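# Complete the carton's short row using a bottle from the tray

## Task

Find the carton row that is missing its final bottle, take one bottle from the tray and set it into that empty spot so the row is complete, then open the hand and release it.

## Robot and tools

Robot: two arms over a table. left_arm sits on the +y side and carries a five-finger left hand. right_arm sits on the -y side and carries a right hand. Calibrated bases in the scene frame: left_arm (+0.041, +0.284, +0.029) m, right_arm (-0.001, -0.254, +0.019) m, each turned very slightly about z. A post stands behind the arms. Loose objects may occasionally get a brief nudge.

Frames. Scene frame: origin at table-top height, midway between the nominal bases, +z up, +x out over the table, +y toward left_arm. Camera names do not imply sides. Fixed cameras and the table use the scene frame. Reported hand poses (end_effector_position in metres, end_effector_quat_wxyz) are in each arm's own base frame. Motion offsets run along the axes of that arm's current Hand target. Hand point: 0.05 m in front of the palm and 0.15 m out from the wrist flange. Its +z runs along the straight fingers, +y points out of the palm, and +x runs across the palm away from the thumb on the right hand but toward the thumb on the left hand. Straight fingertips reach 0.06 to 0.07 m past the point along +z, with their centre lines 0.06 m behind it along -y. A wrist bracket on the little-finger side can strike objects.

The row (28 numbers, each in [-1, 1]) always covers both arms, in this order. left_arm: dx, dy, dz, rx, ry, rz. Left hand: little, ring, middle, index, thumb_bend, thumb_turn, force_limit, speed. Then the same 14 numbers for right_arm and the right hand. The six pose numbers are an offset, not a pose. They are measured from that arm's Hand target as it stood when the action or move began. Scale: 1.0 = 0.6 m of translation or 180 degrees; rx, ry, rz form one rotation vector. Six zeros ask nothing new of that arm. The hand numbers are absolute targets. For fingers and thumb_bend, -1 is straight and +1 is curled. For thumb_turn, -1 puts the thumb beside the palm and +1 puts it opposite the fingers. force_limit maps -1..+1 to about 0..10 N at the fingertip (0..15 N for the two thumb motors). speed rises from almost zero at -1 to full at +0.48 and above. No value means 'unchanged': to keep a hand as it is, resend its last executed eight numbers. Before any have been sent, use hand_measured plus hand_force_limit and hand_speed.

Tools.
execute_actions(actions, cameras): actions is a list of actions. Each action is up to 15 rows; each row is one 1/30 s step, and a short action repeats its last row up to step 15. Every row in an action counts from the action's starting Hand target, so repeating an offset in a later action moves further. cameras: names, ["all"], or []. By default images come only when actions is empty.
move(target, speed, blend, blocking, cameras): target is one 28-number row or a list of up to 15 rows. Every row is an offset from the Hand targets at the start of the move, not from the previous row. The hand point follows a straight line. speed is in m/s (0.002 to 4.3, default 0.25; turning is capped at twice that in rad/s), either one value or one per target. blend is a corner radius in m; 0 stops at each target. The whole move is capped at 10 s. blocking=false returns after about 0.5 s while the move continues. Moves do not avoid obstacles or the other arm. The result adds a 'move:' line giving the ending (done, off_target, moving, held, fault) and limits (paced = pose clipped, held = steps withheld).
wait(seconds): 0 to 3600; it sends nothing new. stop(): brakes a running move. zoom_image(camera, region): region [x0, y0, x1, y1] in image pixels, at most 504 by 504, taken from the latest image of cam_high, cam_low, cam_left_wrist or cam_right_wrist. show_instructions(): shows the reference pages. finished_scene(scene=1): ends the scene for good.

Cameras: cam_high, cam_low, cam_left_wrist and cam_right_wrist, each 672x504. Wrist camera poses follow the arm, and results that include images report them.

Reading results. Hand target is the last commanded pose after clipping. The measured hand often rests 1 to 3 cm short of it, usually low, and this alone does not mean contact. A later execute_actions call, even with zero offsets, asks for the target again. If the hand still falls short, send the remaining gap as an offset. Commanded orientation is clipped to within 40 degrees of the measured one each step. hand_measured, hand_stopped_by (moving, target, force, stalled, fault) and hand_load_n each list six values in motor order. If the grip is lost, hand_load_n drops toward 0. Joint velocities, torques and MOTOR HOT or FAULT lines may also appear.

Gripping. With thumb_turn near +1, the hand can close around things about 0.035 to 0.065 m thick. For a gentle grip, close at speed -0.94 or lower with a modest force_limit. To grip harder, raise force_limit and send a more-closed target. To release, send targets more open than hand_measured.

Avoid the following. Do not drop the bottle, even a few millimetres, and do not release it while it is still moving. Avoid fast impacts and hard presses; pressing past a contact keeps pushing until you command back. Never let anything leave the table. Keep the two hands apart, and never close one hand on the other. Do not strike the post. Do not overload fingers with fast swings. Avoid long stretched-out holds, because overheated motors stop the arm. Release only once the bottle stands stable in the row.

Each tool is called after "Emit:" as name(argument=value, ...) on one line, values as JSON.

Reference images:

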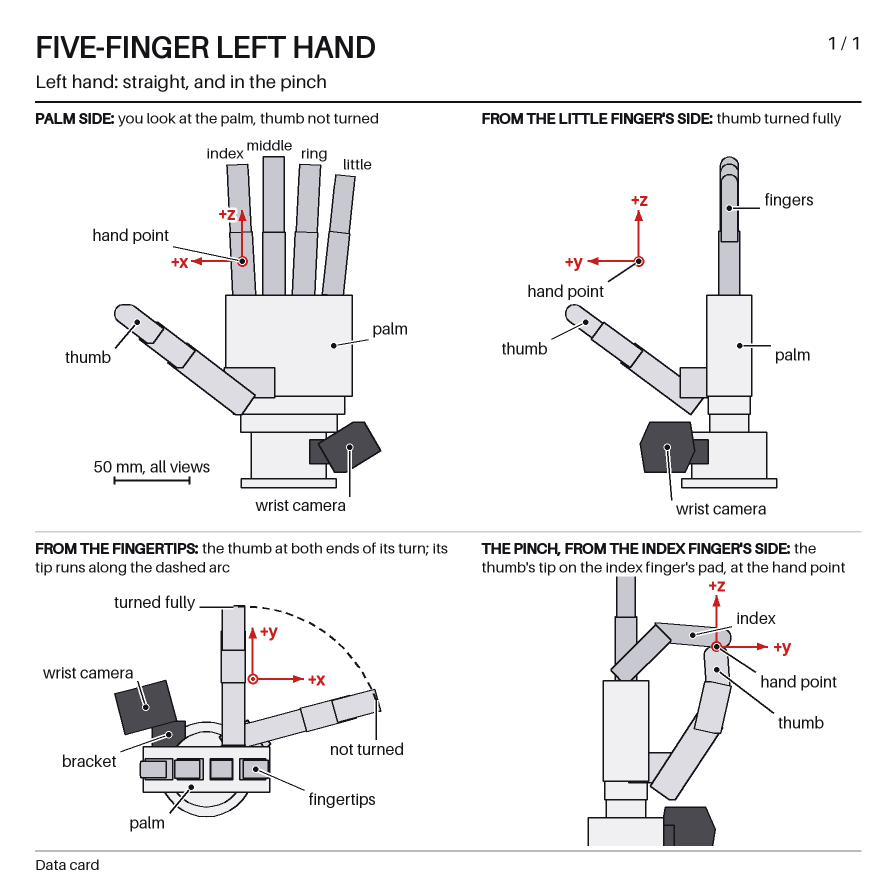

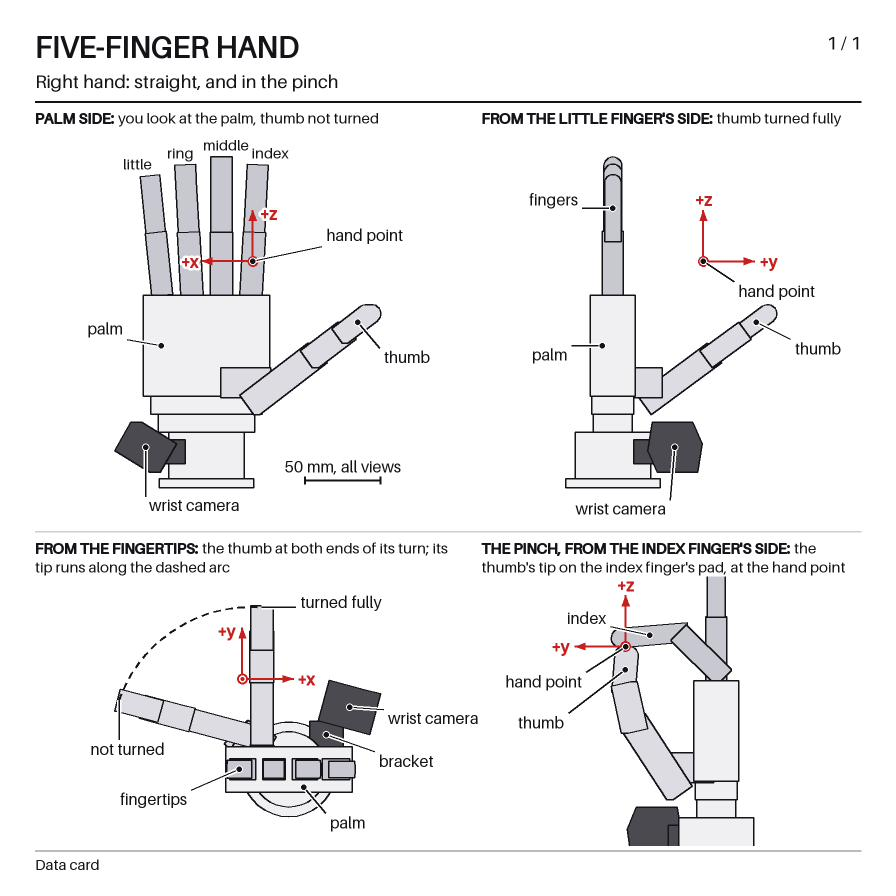

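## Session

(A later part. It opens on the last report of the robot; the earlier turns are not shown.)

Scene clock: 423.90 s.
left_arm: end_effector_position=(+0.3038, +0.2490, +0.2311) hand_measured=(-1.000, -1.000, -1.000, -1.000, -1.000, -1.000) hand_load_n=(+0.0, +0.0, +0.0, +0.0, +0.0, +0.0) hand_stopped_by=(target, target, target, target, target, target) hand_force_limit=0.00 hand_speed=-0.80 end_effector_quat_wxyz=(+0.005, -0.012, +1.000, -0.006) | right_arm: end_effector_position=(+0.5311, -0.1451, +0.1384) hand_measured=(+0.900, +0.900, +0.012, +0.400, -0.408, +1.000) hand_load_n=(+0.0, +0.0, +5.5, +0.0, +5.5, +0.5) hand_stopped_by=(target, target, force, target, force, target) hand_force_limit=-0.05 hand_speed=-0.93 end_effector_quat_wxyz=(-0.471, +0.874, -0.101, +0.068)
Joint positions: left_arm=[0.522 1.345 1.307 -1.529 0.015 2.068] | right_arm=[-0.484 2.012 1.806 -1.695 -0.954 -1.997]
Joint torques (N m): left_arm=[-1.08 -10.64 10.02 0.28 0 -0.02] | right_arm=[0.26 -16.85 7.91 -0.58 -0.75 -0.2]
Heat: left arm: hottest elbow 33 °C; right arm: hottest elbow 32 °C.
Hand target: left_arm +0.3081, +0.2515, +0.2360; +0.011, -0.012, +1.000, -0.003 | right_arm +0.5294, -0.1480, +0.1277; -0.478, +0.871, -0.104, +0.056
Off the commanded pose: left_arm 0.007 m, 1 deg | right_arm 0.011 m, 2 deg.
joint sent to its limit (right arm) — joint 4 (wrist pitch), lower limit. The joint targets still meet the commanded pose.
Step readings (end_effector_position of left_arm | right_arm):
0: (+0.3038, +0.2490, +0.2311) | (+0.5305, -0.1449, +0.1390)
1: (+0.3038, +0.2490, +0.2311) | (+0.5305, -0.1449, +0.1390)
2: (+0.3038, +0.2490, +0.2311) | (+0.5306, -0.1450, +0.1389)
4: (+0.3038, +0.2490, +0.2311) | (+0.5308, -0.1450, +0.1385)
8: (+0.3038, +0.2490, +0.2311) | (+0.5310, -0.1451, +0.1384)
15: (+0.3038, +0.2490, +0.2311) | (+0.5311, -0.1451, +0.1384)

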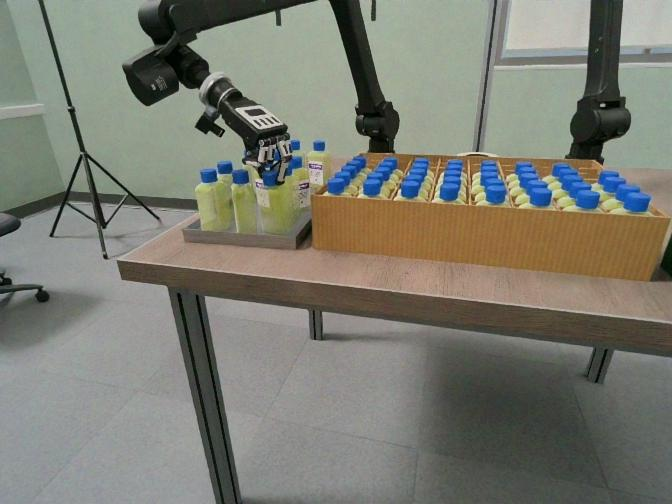

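Emit:
execute_actions(actions=[[[0,0,0,0,0,0,-1,-1,-1,-1,-1,-1,0,-0.8,0,-0.0120,-0.0076,0,0,0,0.9,0.9,0.4,0.4,0.0,1,-0.05,-0.93]],[[0,0,0,0,0,0,-1,-1,-1,-1,-1,-1,0,-0.8,0,0,0,0,0,0,0.9,0.9,-0.12,-0.15,-0.48,1,-0.05,-0.85]]], cameras=["cam_low","cam_right_wrist"])

Emit:
zoom_image(camera="cam_low", region=[220, 120, 320, 250])

Emit:
zoom_image(camera="cam_right_wrist", region=[290, 150, 490, 330])

Scene clock: 431.00 s.
left_arm: end_effector_position=(+0.3038, +0.2490, +0.2311) hand_measured=(-1.000, -1.000, -1.000, -1.000, -1.000, -1.000) hand_load_n=(+0.0, +0.0, +0.0, +0.0, +0.0, +0.0) hand_stopped_by=(target, target, target, target, target, target) hand_force_limit=0.00 hand_speed=-0.80 end_effector_quat_wxyz=(+0.005, -0.012, +1.000, -0.006) | right_arm: end_effector_position=(+0.5311, -0.1453, +0.1384) hand_measured=(+0.900, +0.900, -0.120, -0.150, -0.480, +1.000) hand_load_n=(+0.0, +0.0, +0.0, -0.5, +0.5, +0.0) hand_stopped_by=(target, target, target, target, target, target) hand_force_limit=-0.05 hand_speed=-0.85 end_effector_quat_wxyz=(-0.471, +0.874, -0.101, +0.068)
Joint positions: left_arm=[0.522 1.345 1.307 -1.529 0.015 2.068] | right_arm=[-0.485 2.012 1.806 -1.695 -0.954 -1.998]
Joint torques (N m): left_arm=[-0.91 -10.46 9.99 0.25 -0.02 -0.03] | right_arm=[0.38 -17.96 8.43 -0.66 -0.71 -0.07]
Heat: left arm: hottest elbow 33 °C; right arm: hottest elbow 32 °C.
Hand target: left_arm +0.3081, +0.2515, +0.2360; +0.011, -0.012, +1.000, -0.003 | right_arm +0.5294, -0.1482, +0.1362; -0.478, +0.871, -0.104, +0.056
Off the commanded pose: left_arm 0.007 m, 1 deg | right_arm 0.004 m, 2 deg.
joint sent to its limit (right arm) — joint 4 (wrist pitch), lower limit. The joint targets still meet the commanded pose.
Step readings (end_effector_position of left_arm | right_arm):
0: (+0.3038, +0.2490, +0.2311) | (+0.5312, -0.1451, +0.1384)
1: (+0.3038, +0.2490, +0.2311) | (+0.5312, -0.1451, +0.1384)
2: (+0.3038, +0.2490, +0.2311) | (+0.5312, -0.1451, +0.1384)
4: (+0.3038, +0.2490, +0.2311) | (+0.5312, -0.1451, +0.1384)
8: (+0.3038, +0.2490, +0.2311) | (+0.5312, -0.1451, +0.1384)
15: (+0.3038, +0.2490, +0.2311) | (+0.5312, -0.1451, +0.1384)
16: (+0.3038, +0.2490, +0.2311) | (+0.5312, -0.1451, +0.1384)
17: (+0.3038, +0.2490, +0.2311) | (+0.5312, -0.1451, +0.1384)
19: (+0.3038, +0.2490, +0.2311) | (+0.5312, -0.1451, +0.1384)
23: (+0.3038, +0.2490, +0.2311) | (+0.5312, -0.1451, +0.1384)
30: (+0.3038, +0.2490, +0.2311) | (+0.5311, -0.1453, +0.1384)
cam_right_wrist: T_world_to_cam=[[0.10108, -0.62816, -0.77149, -0.03943], [-0.94751, -0.29721, 0.11785, 0.44679], [-0.30332, 0.71908, -0.62523, 0.46149]] pos_world=[0.5673, -0.22383, 0.20547]

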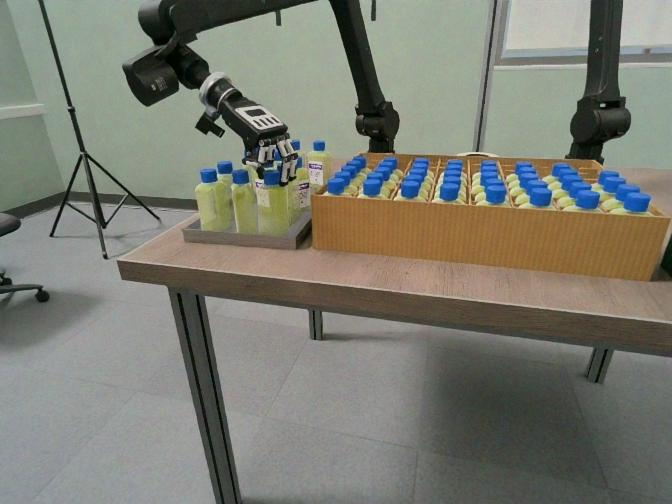

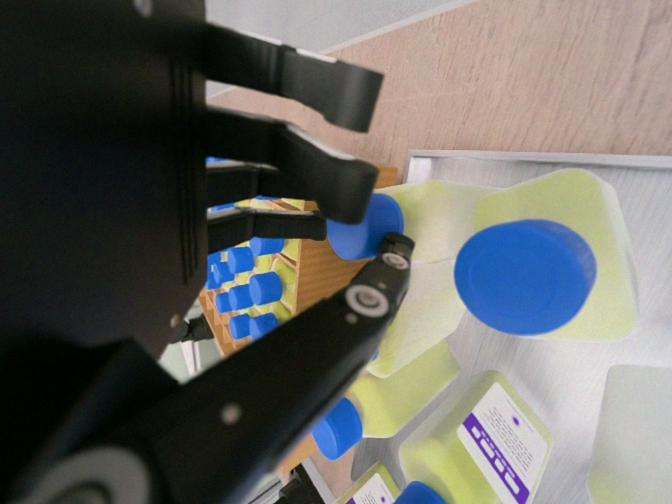

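Scaled by 3.877 from the camera's image (finer frame: 960x720).

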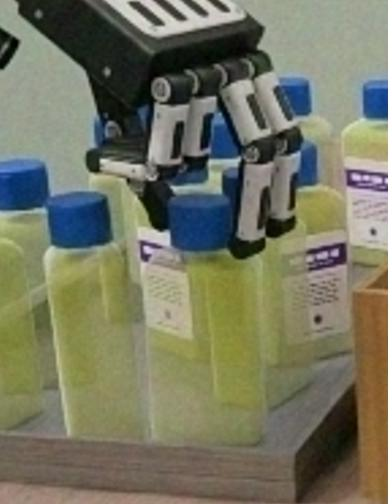

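Scaled by 2.520 from the camera's image (finer frame: 960x720).

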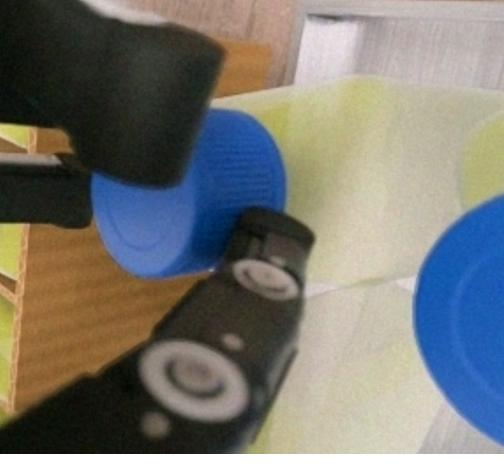

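Emit:
execute_actions(actions=[[[0,0,0,0,0,0,-1,-1,-1,-1,-1,-1,0,-0.8,0.0317,-0.0293,-0.016,0,0,0,0.9,0.9,-0.12,-0.15,-0.48,1,-0.05,-0.85]],[[0,0,0,0,0,0,-1,-1,-1,-1,-1,-1,0,-0.8,0,0,0,0,0,0,0.9,0.9,-0.12,-0.15,-0.48,1,-0.05,-0.85]],[[0,0,0,0,0,0,-1,-1,-1,-1,-1,-1,0,-0.8,-0.0214,0.0328,0.0188,0,0,0,0.9,0.9,-0.12,-0.15,-0.48,1,-0.05,-0.85]]], cameras=["cam_low","cam_right_wrist","cam_high"])

Emit:
zoom_image(camera="cam_low", region=[220, 120, 320, 250])

Emit:
zoom_image(camera="cam_right_wrist", region=[290, 150, 490, 330])

Emit:
zoom_image(camera="cam_high", region=[180, 230, 260, 310])

Scene clock: 451.30 s.
left_arm: end_effector_position=(+0.3038, +0.2490, +0.2311) hand_measured=(-1.000, -1.000, -1.000, -1.000, -1.000, -1.000) hand_load_n=(+0.0, +0.0, +0.0, +0.0, +0.0, +0.0) hand_stopped_by=(target, target, target, target, target, target) hand_force_limit=0.00 hand_speed=-0.80 end_effector_quat_wxyz=(+0.005, -0.012, +1.000, -0.006) | right_arm: end_effector_position=(+0.5370, -0.1484, +0.1388) hand_measured=(+0.900, +0.900, -0.120, -0.150, -0.480, +1.000) hand_load_n=(+0.0, +0.0, +0.0, +0.0, +0.5, +0.0) hand_stopped_by=(target, target, target, target, target, target) hand_force_limit=-0.05 hand_speed=-0.85 end_effector_quat_wxyz=(-0.470, +0.874, -0.106, +0.069)
Joint positions: left_arm=[0.522 1.345 1.307 -1.529 0.015 2.068] | right_arm=[-0.485 2.027 1.831 -1.695 -0.954 -1.981]
Joint torques (N m): left_arm=[-1.14 -10.93 10 0.24 -0.01 -0.02] | right_arm=[0.15 -19.08 7.94 -0.8 -0.75 -0.23]
Heat: left arm: hottest elbow 33 °C; right arm: hottest elbow 31 °C.
Hand target: left_arm +0.3081, +0.2515, +0.2360; +0.011, -0.012, +1.000, -0.003 | right_arm +0.5354, -0.1493, +0.1334; -0.478, +0.871, -0.104, +0.056
Off the commanded pose: left_arm 0.007 m, 1 deg | right_arm 0.006 m, 2 deg.
joint sent to its limit (right arm) — joint 4 (wrist pitch), lower limit. The joint targets still meet the commanded pose.
Step readings (end_effector_position of left_arm | right_arm):
0: (+0.3038, +0.2490, +0.2311) | (+0.5311, -0.1453, +0.1384)
1: (+0.3038, +0.2490, +0.2311) | (+0.5310, -0.1453, +0.1384)
2: (+0.3038, +0.2490, +0.2311) | (+0.5311, -0.1453, +0.1390)
4: (+0.3038, +0.2490, +0.2311) | (+0.5335, -0.1465, +0.1411)
8: (+0.3038, +0.2490, +0.2311) | (+0.5386, -0.1492, +0.1470)
15: (+0.3038, +0.2490, +0.2311) | (+0.5394, -0.1495, +0.1488)
16: (+0.3038, +0.2490, +0.2311) | (+0.5394, -0.1495, +0.1488)
17: (+0.3038, +0.2490, +0.2311) | (+0.5394, -0.1495, +0.1489)
19: (+0.3038, +0.2490, +0.2311) | (+0.5393, -0.1495, +0.1489)
23: (+0.3038, +0.2490, +0.2311) | (+0.5393, -0.1495, +0.1489)
30: (+0.3038, +0.2490, +0.2311) | (+0.5393, -0.1494, +0.1489)
31: (+0.3038, +0.2490, +0.2311) | (+0.5393, -0.1495, +0.1489)
32: (+0.3038, +0.2490, +0.2311) | (+0.5394, -0.1495, +0.1488)
34: (+0.3038, +0.2490, +0.2311) | (+0.5390, -0.1494, +0.1474)
38: (+0.3038, +0.2490, +0.2311) | (+0.5370, -0.1483, +0.1427)
45: (+0.3038, +0.2490, +0.2311) | (+0.5369, -0.1483, +0.1388)
cam_right_wrist: T_world_to_cam=[[0.0921, -0.6301, -0.77103, -0.03707], [-0.94971, -0.28831, 0.12218, 0.45323], [-0.29928, 0.721, -0.62497, 0.46373]] pos_world=[0.57263, -0.22703, 0.20586]
Images, in order (width x height): cam_high 672x504, cam_low 672x504, cam_right_wrist 672x504.

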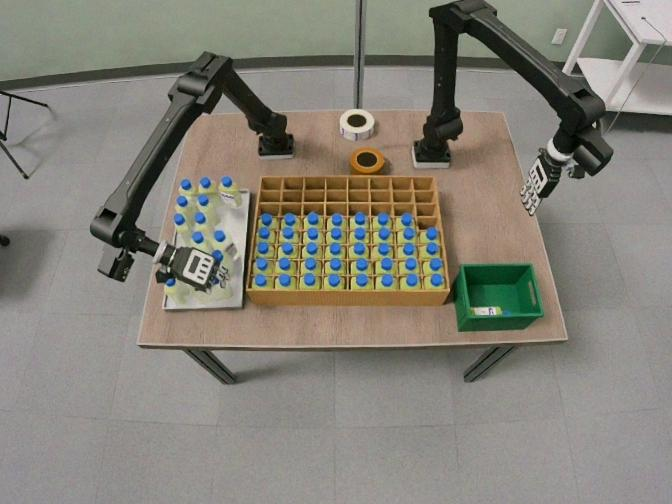

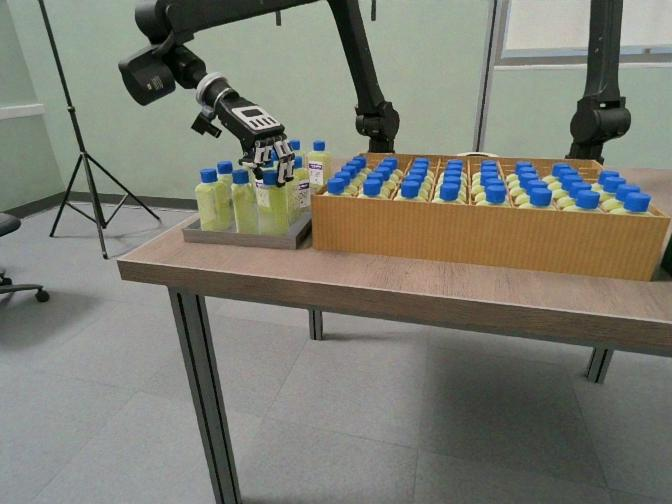

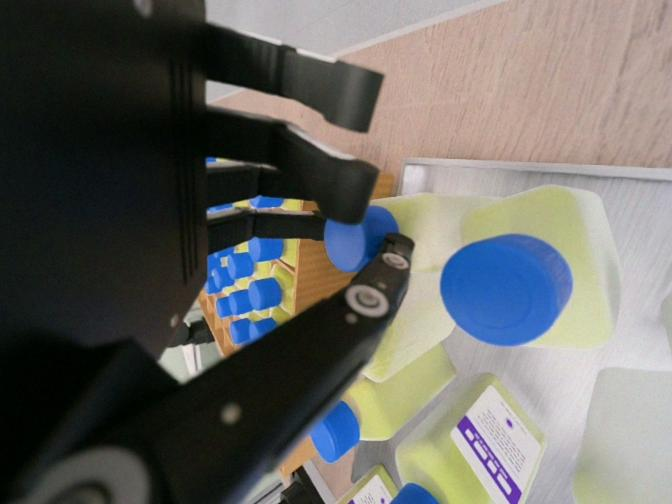

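Scaled by 3.877 from the camera's image (finer frame: 960x720).

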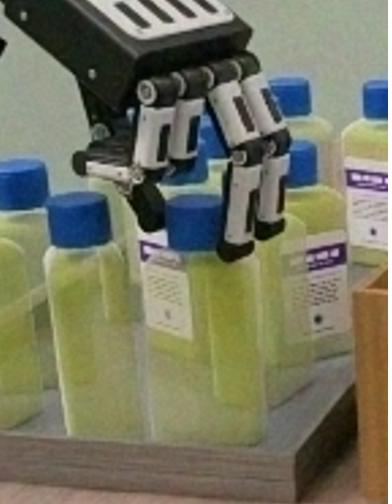

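Scaled by 2.520 from the camera's image (finer frame: 960x720).

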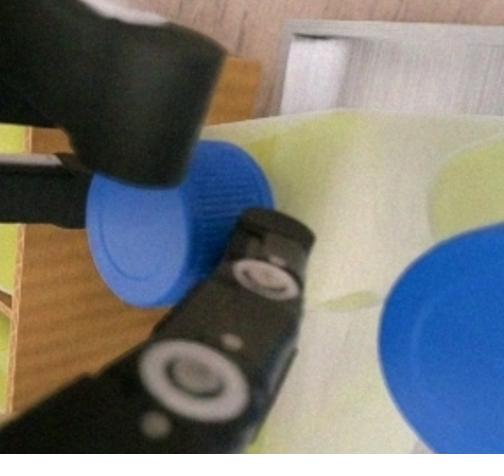

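Scaled by 6.300 from the camera's image (finer frame: 960x720).

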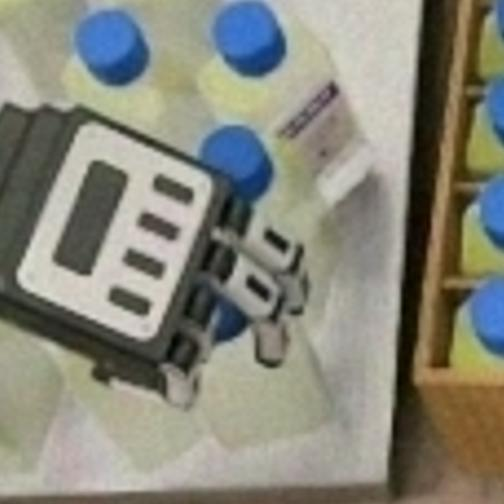

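Emit:
zoom_image(camera="cam_low", region=[245, 160, 305, 250])

Emit:
zoom_image(camera="cam_right_wrist", region=[320, 150, 470, 300])

Emit:
zoom_image(camera="cam_high", region=[200, 265, 250, 310])

Scaled by 5.600 from the camera's image (finer frame: 960x720).

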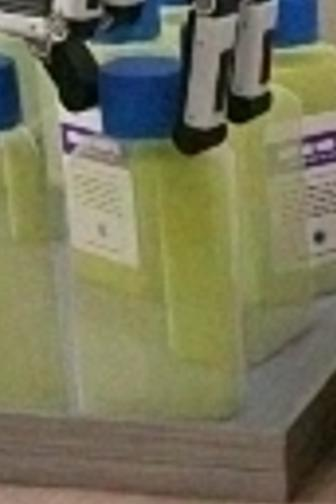

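Scaled by 3.360 from the camera's image (finer frame: 960x720).

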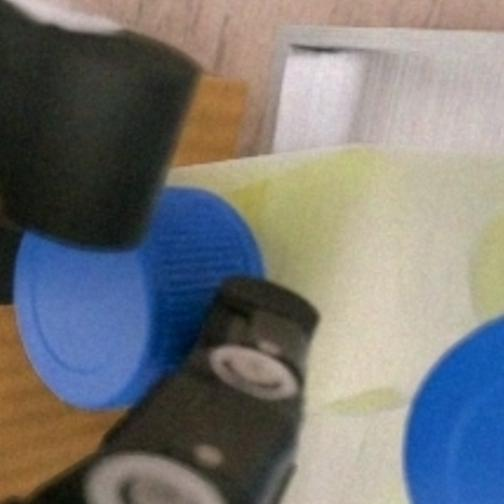

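Scaled by 10.080 from the camera's image (finer frame: 960x720).

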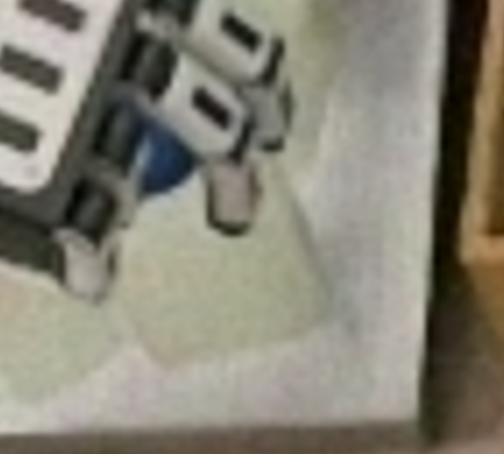

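Emit:
move(target=[[0,0,0,0,0,0,-1,-1,-1,-1,-1,-1,0,-0.8,0,0,0,0,0,0,0.9,0.9,0.3,0.3,-0.1,1,-0.5,-0.93]], speed=0.05, cameras=["cam_low","cam_right_wrist"])

Emit:
zoom_image(camera="cam_low", region=[220, 120, 320, 250])

Scene clock: 479.37 s.
left_arm: end_effector_position=(+0.3038, +0.2490, +0.2311) hand_measured=(-1.000, -1.000, -1.000, -1.000, -1.000, -1.000) hand_load_n=(+0.0, +0.0, +0.0, +0.0, +0.0, +0.0) hand_stopped_by=(target, target, target, target, target, target) hand_force_limit=0.00 hand_speed=-0.80 end_effector_quat_wxyz=(+0.005, -0.012, +1.000, -0.006) | right_arm: end_effector_position=(+0.5371, -0.1484, +0.1387) hand_measured=(+0.900, +0.900, +0.010, +0.026, -0.402, +1.000) hand_load_n=(+0.0, +0.0, +2.5, +3.0, +5.0, +0.5) hand_stopped_by=(target, target, force, force, force, target) hand_force_limit=-0.50 hand_speed=-0.93 end_effector_quat_wxyz=(-0.470, +0.874, -0.105, +0.069)
Joint positions: left_arm=[0.522 1.345 1.307 -1.529 0.015 2.068] | right_arm=[-0.485 2.027 1.831 -1.695 -0.954 -1.983]
Joint torques (N m): left_arm=[-1.2 -10.52 10 0.32 -0.01 -0.02] | right_arm=[0.44 -18.84 7.9 -0.96 -0.75 -0.2]
Heat: left arm: hottest elbow 33 °C; right arm: hottest shoulder 30 °C.
Hand target: left_arm +0.3081, +0.2515, +0.2360; +0.011, -0.012, +1.000, -0.003 | right_arm +0.5354, -0.1493, +0.1335; -0.478, +0.871, -0.104, +0.056
Off the commanded pose: left_arm 0.007 m, 1 deg | right_arm 0.006 m, 2 deg.
joint sent to its limit (right arm) — joint 4 (wrist pitch), lower limit. The joint targets still meet the commanded pose.
move: done
cam_right_wrist: T_world_to_cam=[[0.09395, -0.63031, -0.77064, -0.03827], [-0.94963, -0.28919, 0.12076, 0.45337], [-0.29897, 0.72048, -0.62572, 0.46361]] pos_world=[0.57273, -0.22703, 0.20586]

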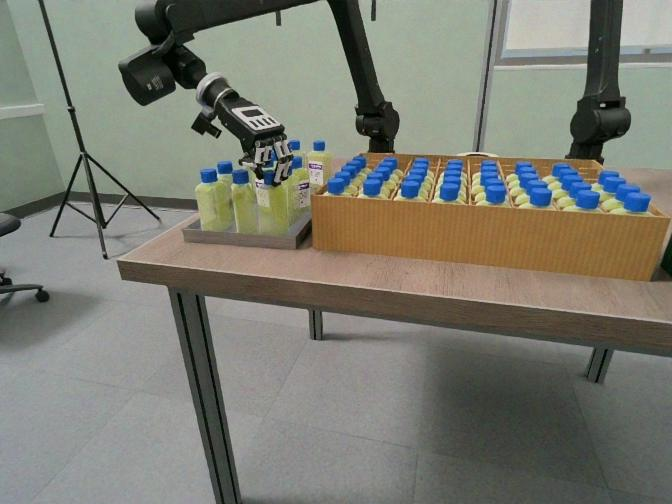

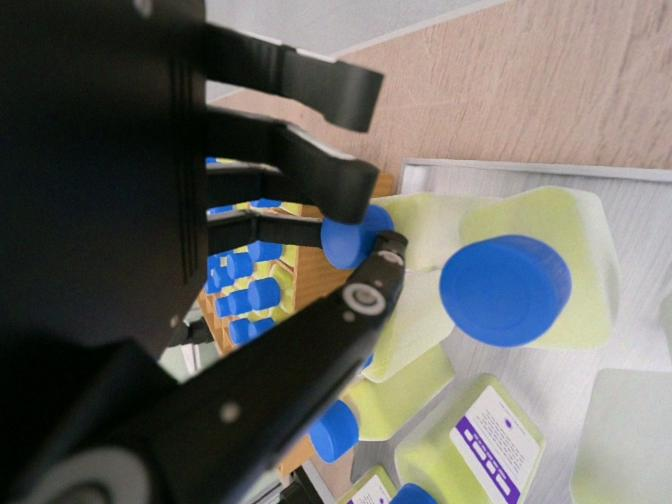

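Scaled by 3.877 from the camera's image (finer frame: 960x720).

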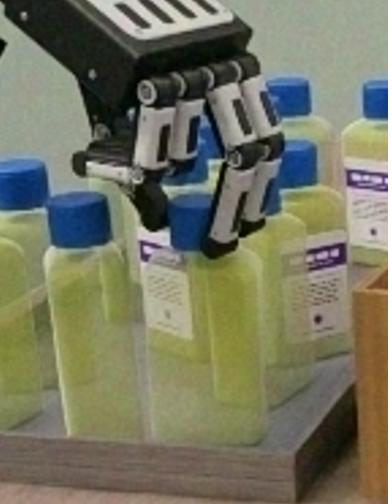

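Emit:
move(target=[[0,0,0,0,0,0,-1,-1,-1,-1,-1,-1,0,-0.8,0,0,0,0,0,0,0.9,0.9,0.35,0.35,-0.05,1,-0.1,-0.93]], speed=0.05)

Scene clock: 482.17 s.
left_arm: end_effector_position=(+0.3038, +0.2490, +0.2311) hand_measured=(-1.000, -1.000, -1.000, -1.000, -1.000, -1.000) hand_load_n=(+0.0, +0.0, +0.0, +0.0, +0.0, +0.0) hand_stopped_by=(target, target, target, target, target, target) hand_force_limit=0.00 hand_speed=-0.80 end_effector_quat_wxyz=(+0.005, -0.012, +1.000, -0.006) | right_arm: end_effector_position=(+0.5371, -0.1484, +0.1387) hand_measured=(+0.900, +0.900, +0.034, +0.044, -0.398, +1.000) hand_load_n=(+0.0, +0.0, +5.0, +4.5, +7.5, +0.5) hand_stopped_by=(target, target, force, force, force, target) hand_force_limit=-0.10 hand_speed=-0.93 end_effector_quat_wxyz=(-0.470, +0.874, -0.105, +0.069)
Joint positions: left_arm=[0.522 1.345 1.307 -1.529 0.015 2.068] | right_arm=[-0.485 2.027 1.831 -1.695 -0.954 -1.983]
Joint torques (N m): left_arm=[-1.38 -10.34 10.04 0.24 -0.01 -0.02] | right_arm=[0.62 -18.2 7.84 -0.88 -0.71 -0.11]
Heat: left arm: hottest elbow 33 °C; right arm: hottest shoulder 30 °C.
Hand target: left_arm +0.3081, +0.2515, +0.2360; +0.011, -0.012, +1.000, -0.003 | right_arm +0.5354, -0.1493, +0.1335; -0.478, +0.871, -0.104, +0.056
Off the commanded pose: left_arm 0.007 m, 1 deg | right_arm 0.006 m, 2 deg.
joint sent to its limit (right arm) — joint 4 (wrist pitch), lower limit. The joint targets still meet the commanded pose.
move: done

Emit:
move(target=[[0,0,0,0,0,0,-1,-1,-1,-1,-1,-1,0,-0.8,0,-0.081,-0.028,0,0,0,0.9,0.9,0.35,0.35,-0.05,1,-0.1,-0.93],[0,0,0,0,0,0,-1,-1,-1,-1,-1,-1,0,-0.8,0,-0.081,-0.028,0,0.1265,0.0806,0.9,0.9,0.35,0.35,-0.05,1,-0.1,-0.93]], speed=0.06, cameras=["cam_low","cam_right_wrist","cam_high"])

Emit:
zoom_image(camera="cam_low", region=[220, 120, 320, 250])

Emit:
zoom_image(camera="cam_high", region=[180, 230, 260, 310])

Scene clock: 499.57 s.
left_arm: end_effector_position=(+0.3038, +0.2490, +0.2311) hand_measured=(-1.000, -1.000, -1.000, -1.000, -1.000, -1.000) hand_load_n=(+0.0, +0.0, +0.0, +0.0, +0.0, +0.0) hand_stopped_by=(target, target, target, target, target, target) hand_force_limit=0.00 hand_speed=-0.80 end_effector_quat_wxyz=(+0.005, -0.012, +1.000, -0.006) | right_arm: end_effector_position=(+0.5363, -0.1326, +0.1641) hand_measured=(+0.900, +0.900, +0.034, +0.044, -0.398, +1.000) hand_load_n=(+0.0, +0.0, +4.5, +4.5, +8.5, +0.5) hand_stopped_by=(target, target, force, force, force, target) hand_force_limit=-0.10 hand_speed=-0.93 end_effector_quat_wxyz=(-0.453, +0.825, -0.307, +0.145)
Joint positions: left_arm=[0.522 1.345 1.307 -1.529 0.015 2.068] | right_arm=[-0.487 1.754 1.49 -1.041 -0.966 -1.204]
Joint torques (N m): left_arm=[-1.14 -10.58 10 0.27 -0.01 0] | right_arm=[0.03 -19.43 9.32 1.24 -0.8 0.11]
Heat: left arm: hottest elbow 33 °C; right arm: hottest shoulder 30 °C.
Hand target: left_arm +0.3081, +0.2515, +0.2360; +0.011, -0.012, +1.000, -0.003 | right_arm +0.5384, -0.1377, +0.1837; -0.451, +0.822, -0.304, +0.166
Off the commanded pose: left_arm 0.007 m, 1 deg | right_arm 0.020 m, 2 deg.
move: off_target (right_arm)
cam_right_wrist: T_world_to_cam=[[-0.22059, -0.57973, -0.78438, 0.16897], [-0.97533, 0.13799, 0.17231, 0.51611], [0.00835, 0.80304, -0.59586, 0.30912]] pos_world=[0.53807, -0.22149, 0.2278]
Images, in order (width x height): cam_high 672x504, cam_low 672x504, cam_right_wrist 672x504.

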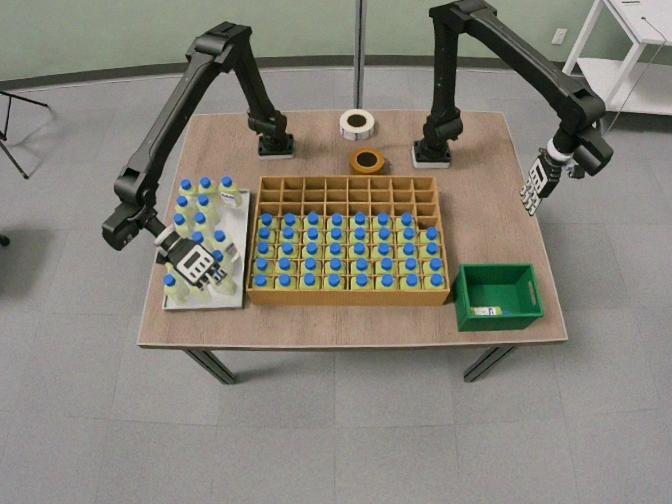

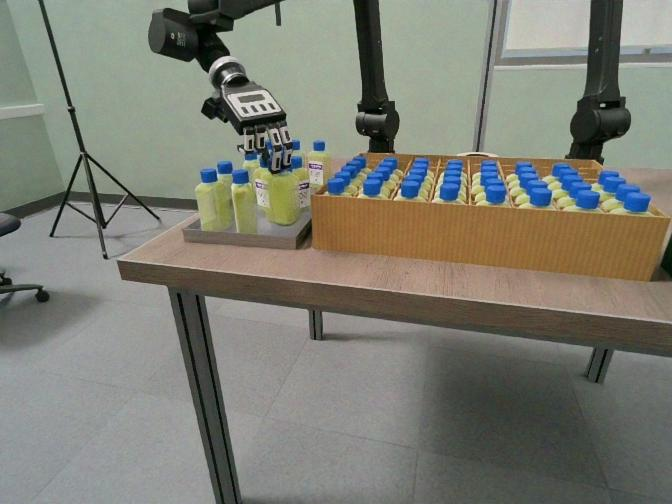

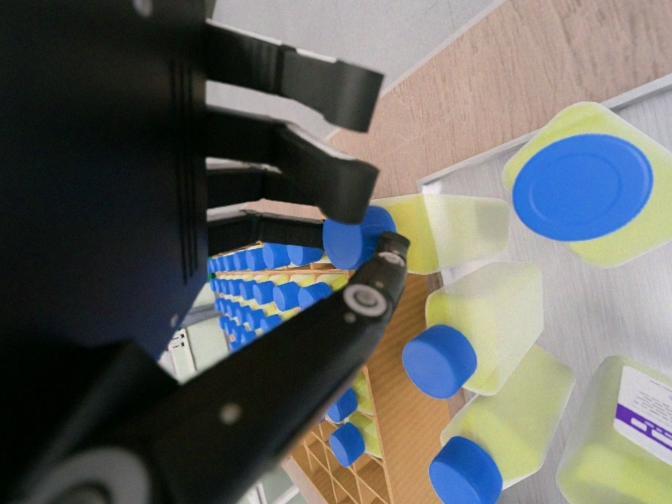

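Scaled by 3.877 from the camera's image (finer frame: 960x720).

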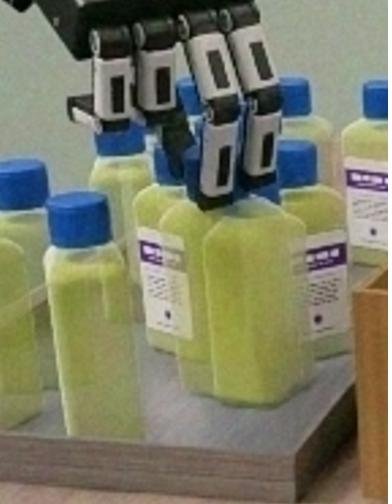

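Scaled by 6.300 from the camera's image (finer frame: 960x720).

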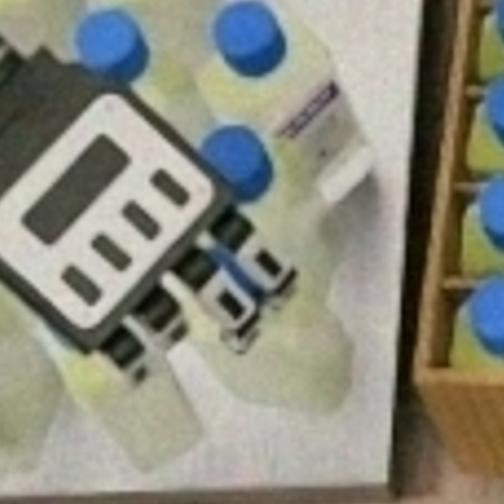

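Emit:
move(target=[[0,0,0,0,0,0,-1,-1,-1,-1,-1,-1,0,-0.8,0,0.059,0.0376,0,0,0,0.9,0.9,0.35,0.35,-0.05,1,-0.1,-0.93]], speed=0.05, cameras=["cam_low","cam_right_wrist","cam_high"])

Emit:
zoom_image(camera="cam_low", region=[220, 120, 320, 250])

Emit:
zoom_image(camera="cam_high", region=[180, 230, 260, 310])

Scene clock: 510.13 s.
left_arm: end_effector_position=(+0.3038, +0.2490, +0.2311) hand_measured=(-1.000, -1.000, -1.000, -1.000, -1.000, -1.000) hand_load_n=(+0.0, +0.0, +0.0, +0.0, +0.0, +0.0) hand_stopped_by=(target, target, target, target, target, target) hand_force_limit=0.00 hand_speed=-0.80 end_effector_quat_wxyz=(+0.005, -0.012, +1.000, -0.006) | right_arm: end_effector_position=(+0.5358, -0.1324, +0.1393) hand_measured=(+0.900, +0.900, +0.034, +0.044, -0.398, +1.000) hand_load_n=(+0.0, +0.0, +4.5, +4.0, +8.5, +0.5) hand_stopped_by=(target, target, force, force, force, target) hand_force_limit=-0.10 hand_speed=-0.93 end_effector_quat_wxyz=(-0.451, +0.825, -0.301, +0.158)
Joint positions: left_arm=[0.522 1.345 1.307 -1.529 0.015 2.068] | right_arm=[-0.487 1.754 1.421 -0.939 -0.967 -1.201]
Joint torques (N m): left_arm=[-1.14 -10.4 10.03 0.27 -0.01 -0.02] | right_arm=[-0.03 -16.03 9.11 1.43 -0.81 0.08]
Heat: left arm: hottest elbow 33 °C; right arm: hottest shoulder 30 °C.
Hand target: left_arm +0.3081, +0.2515, +0.2360; +0.011, -0.012, +1.000, -0.003 | right_arm +0.5383, -0.1376, +0.1416; -0.451, +0.822, -0.304, +0.166
Off the commanded pose: left_arm 0.007 m, 1 deg | right_arm 0.006 m, 1 deg.
move: done
cam_right_wrist: T_world_to_cam=[[-0.20075, -0.58969, -0.78228, 0.1373], [-0.97929, 0.14218, 0.14413, 0.52646], [0.02624, 0.79502, -0.60602, 0.28495]] pos_world=[0.53565, -0.22043, 0.20421]
Images, in order (width x height): cam_high 672x504, cam_low 672x504, cam_right_wrist 672x504.

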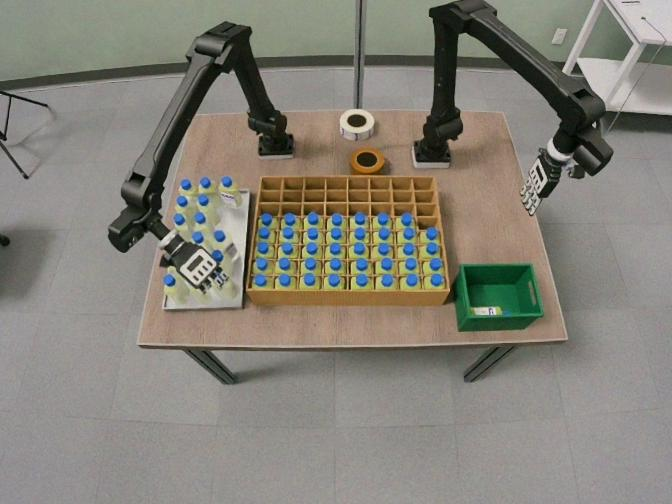

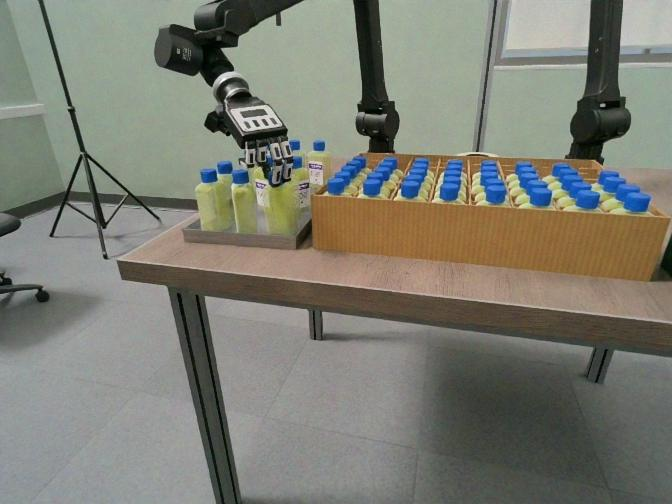

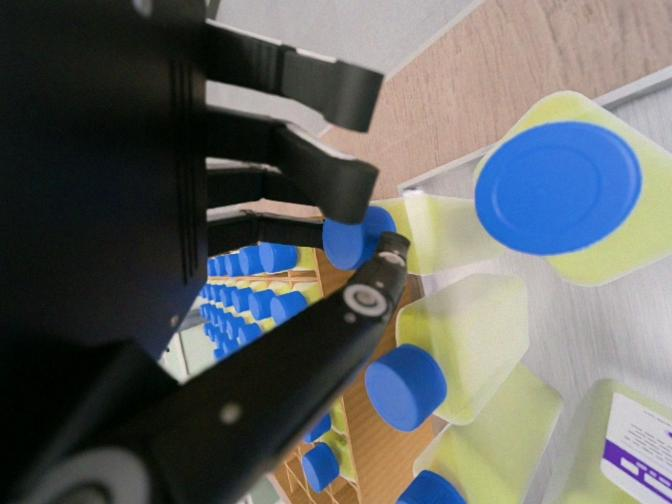

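Scaled by 3.877 from the camera's image (finer frame: 960x720).

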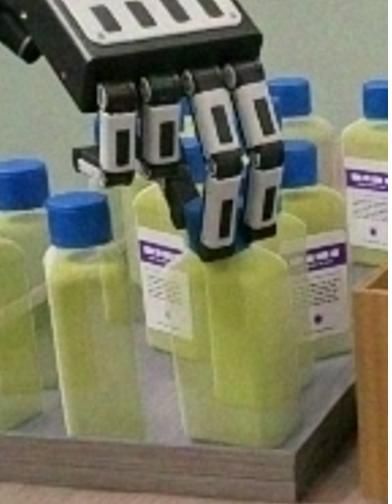

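Scaled by 6.300 from the camera's image (finer frame: 960x720).

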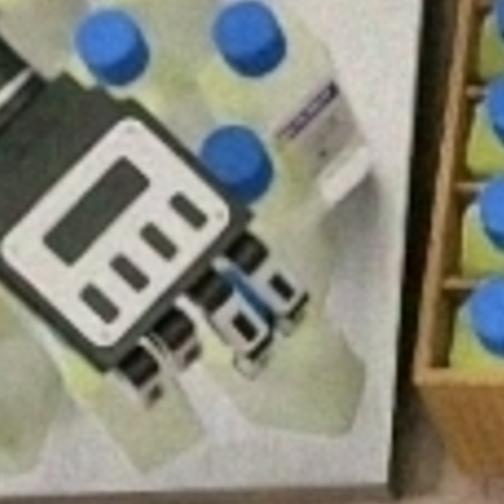

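Emit:
execute_actions(actions=[[[0,0,0,0,0,0,-1,-1,-1,-1,-1,-1,0,-0.8,0,0.0125,0.008,0,0,0,0.9,0.9,0.35,0.35,-0.05,1,-0.1,-0.93]]], cameras=["cam_low"])

Emit:
zoom_image(camera="cam_low", region=[220, 120, 320, 250])

Scene clock: 517.40 s.
left_arm: end_effector_position=(+0.3038, +0.2490, +0.2311) hand_measured=(-1.000, -1.000, -1.000, -1.000, -1.000, -1.000) hand_load_n=(+0.0, -0.5, +0.0, +0.0, +0.0, +0.0) hand_stopped_by=(target, target, target, target, target, target) hand_force_limit=0.00 hand_speed=-0.80 end_effector_quat_wxyz=(+0.005, -0.012, +1.000, -0.006) | right_arm: end_effector_position=(+0.5381, -0.1336, +0.1380) hand_measured=(+0.900, +0.900, +0.034, +0.044, -0.398, +1.000) hand_load_n=(+0.0, +0.0, +4.5, +5.0, +7.5, +0.5) hand_stopped_by=(target, target, force, force, force, target) hand_force_limit=-0.10 hand_speed=-0.93 end_effector_quat_wxyz=(-0.452, +0.824, -0.300, +0.164)
Joint positions: left_arm=[0.522 1.345 1.307 -1.529 0.015 2.068] | right_arm=[-0.488 1.754 1.415 -0.917 -0.97 -1.194]
Joint torques (N m): left_arm=[-1.2 -10.29 10.03 0.27 -0.02 -0.01] | right_arm=[0.38 -15.74 8.1 1.51 -0.68 0.01]
Heat: left arm: hottest elbow 33 °C; right arm: hottest elbow 30 °C.
Hand target: left_arm +0.3081, +0.2515, +0.2360; +0.011, -0.012, +1.000, -0.003 | right_arm +0.5383, -0.1377, +0.1327; -0.451, +0.822, -0.304, +0.166
Off the commanded pose: left_arm 0.007 m, 1 deg | right_arm 0.007 m, 1 deg.
Step readings (end_effector_position of left_arm | right_arm):
0: (+0.3038, +0.2490, +0.2311) | (+0.5358, -0.1324, +0.1393)
1: (+0.3038, +0.2490, +0.2311) | (+0.5358, -0.1323, +0.1390)
2: (+0.3038, +0.2490, +0.2311) | (+0.5359, -0.1324, +0.1384)
4: (+0.3038, +0.2490, +0.2311) | (+0.5370, -0.1329, +0.1381)
8: (+0.3038, +0.2490, +0.2311) | (+0.5379, -0.1335, +0.1379)
15: (+0.3038, +0.2490, +0.2311) | (+0.5381, -0.1336, +0.1379)

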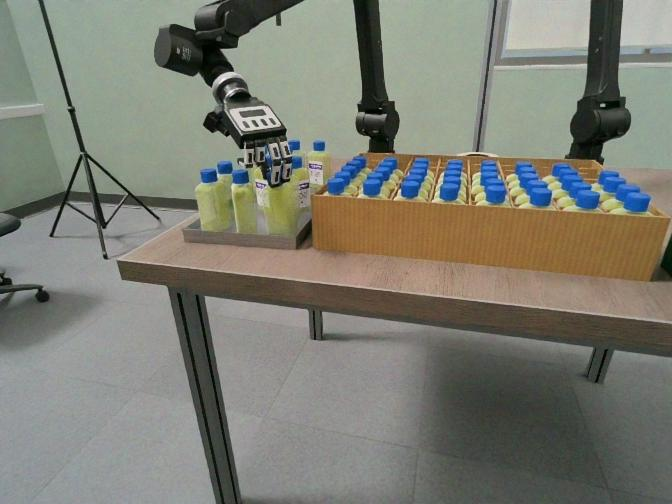

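Scaled by 3.877 from the camera's image (finer frame: 960x720).

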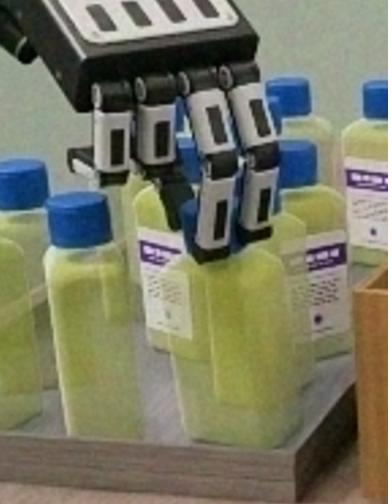

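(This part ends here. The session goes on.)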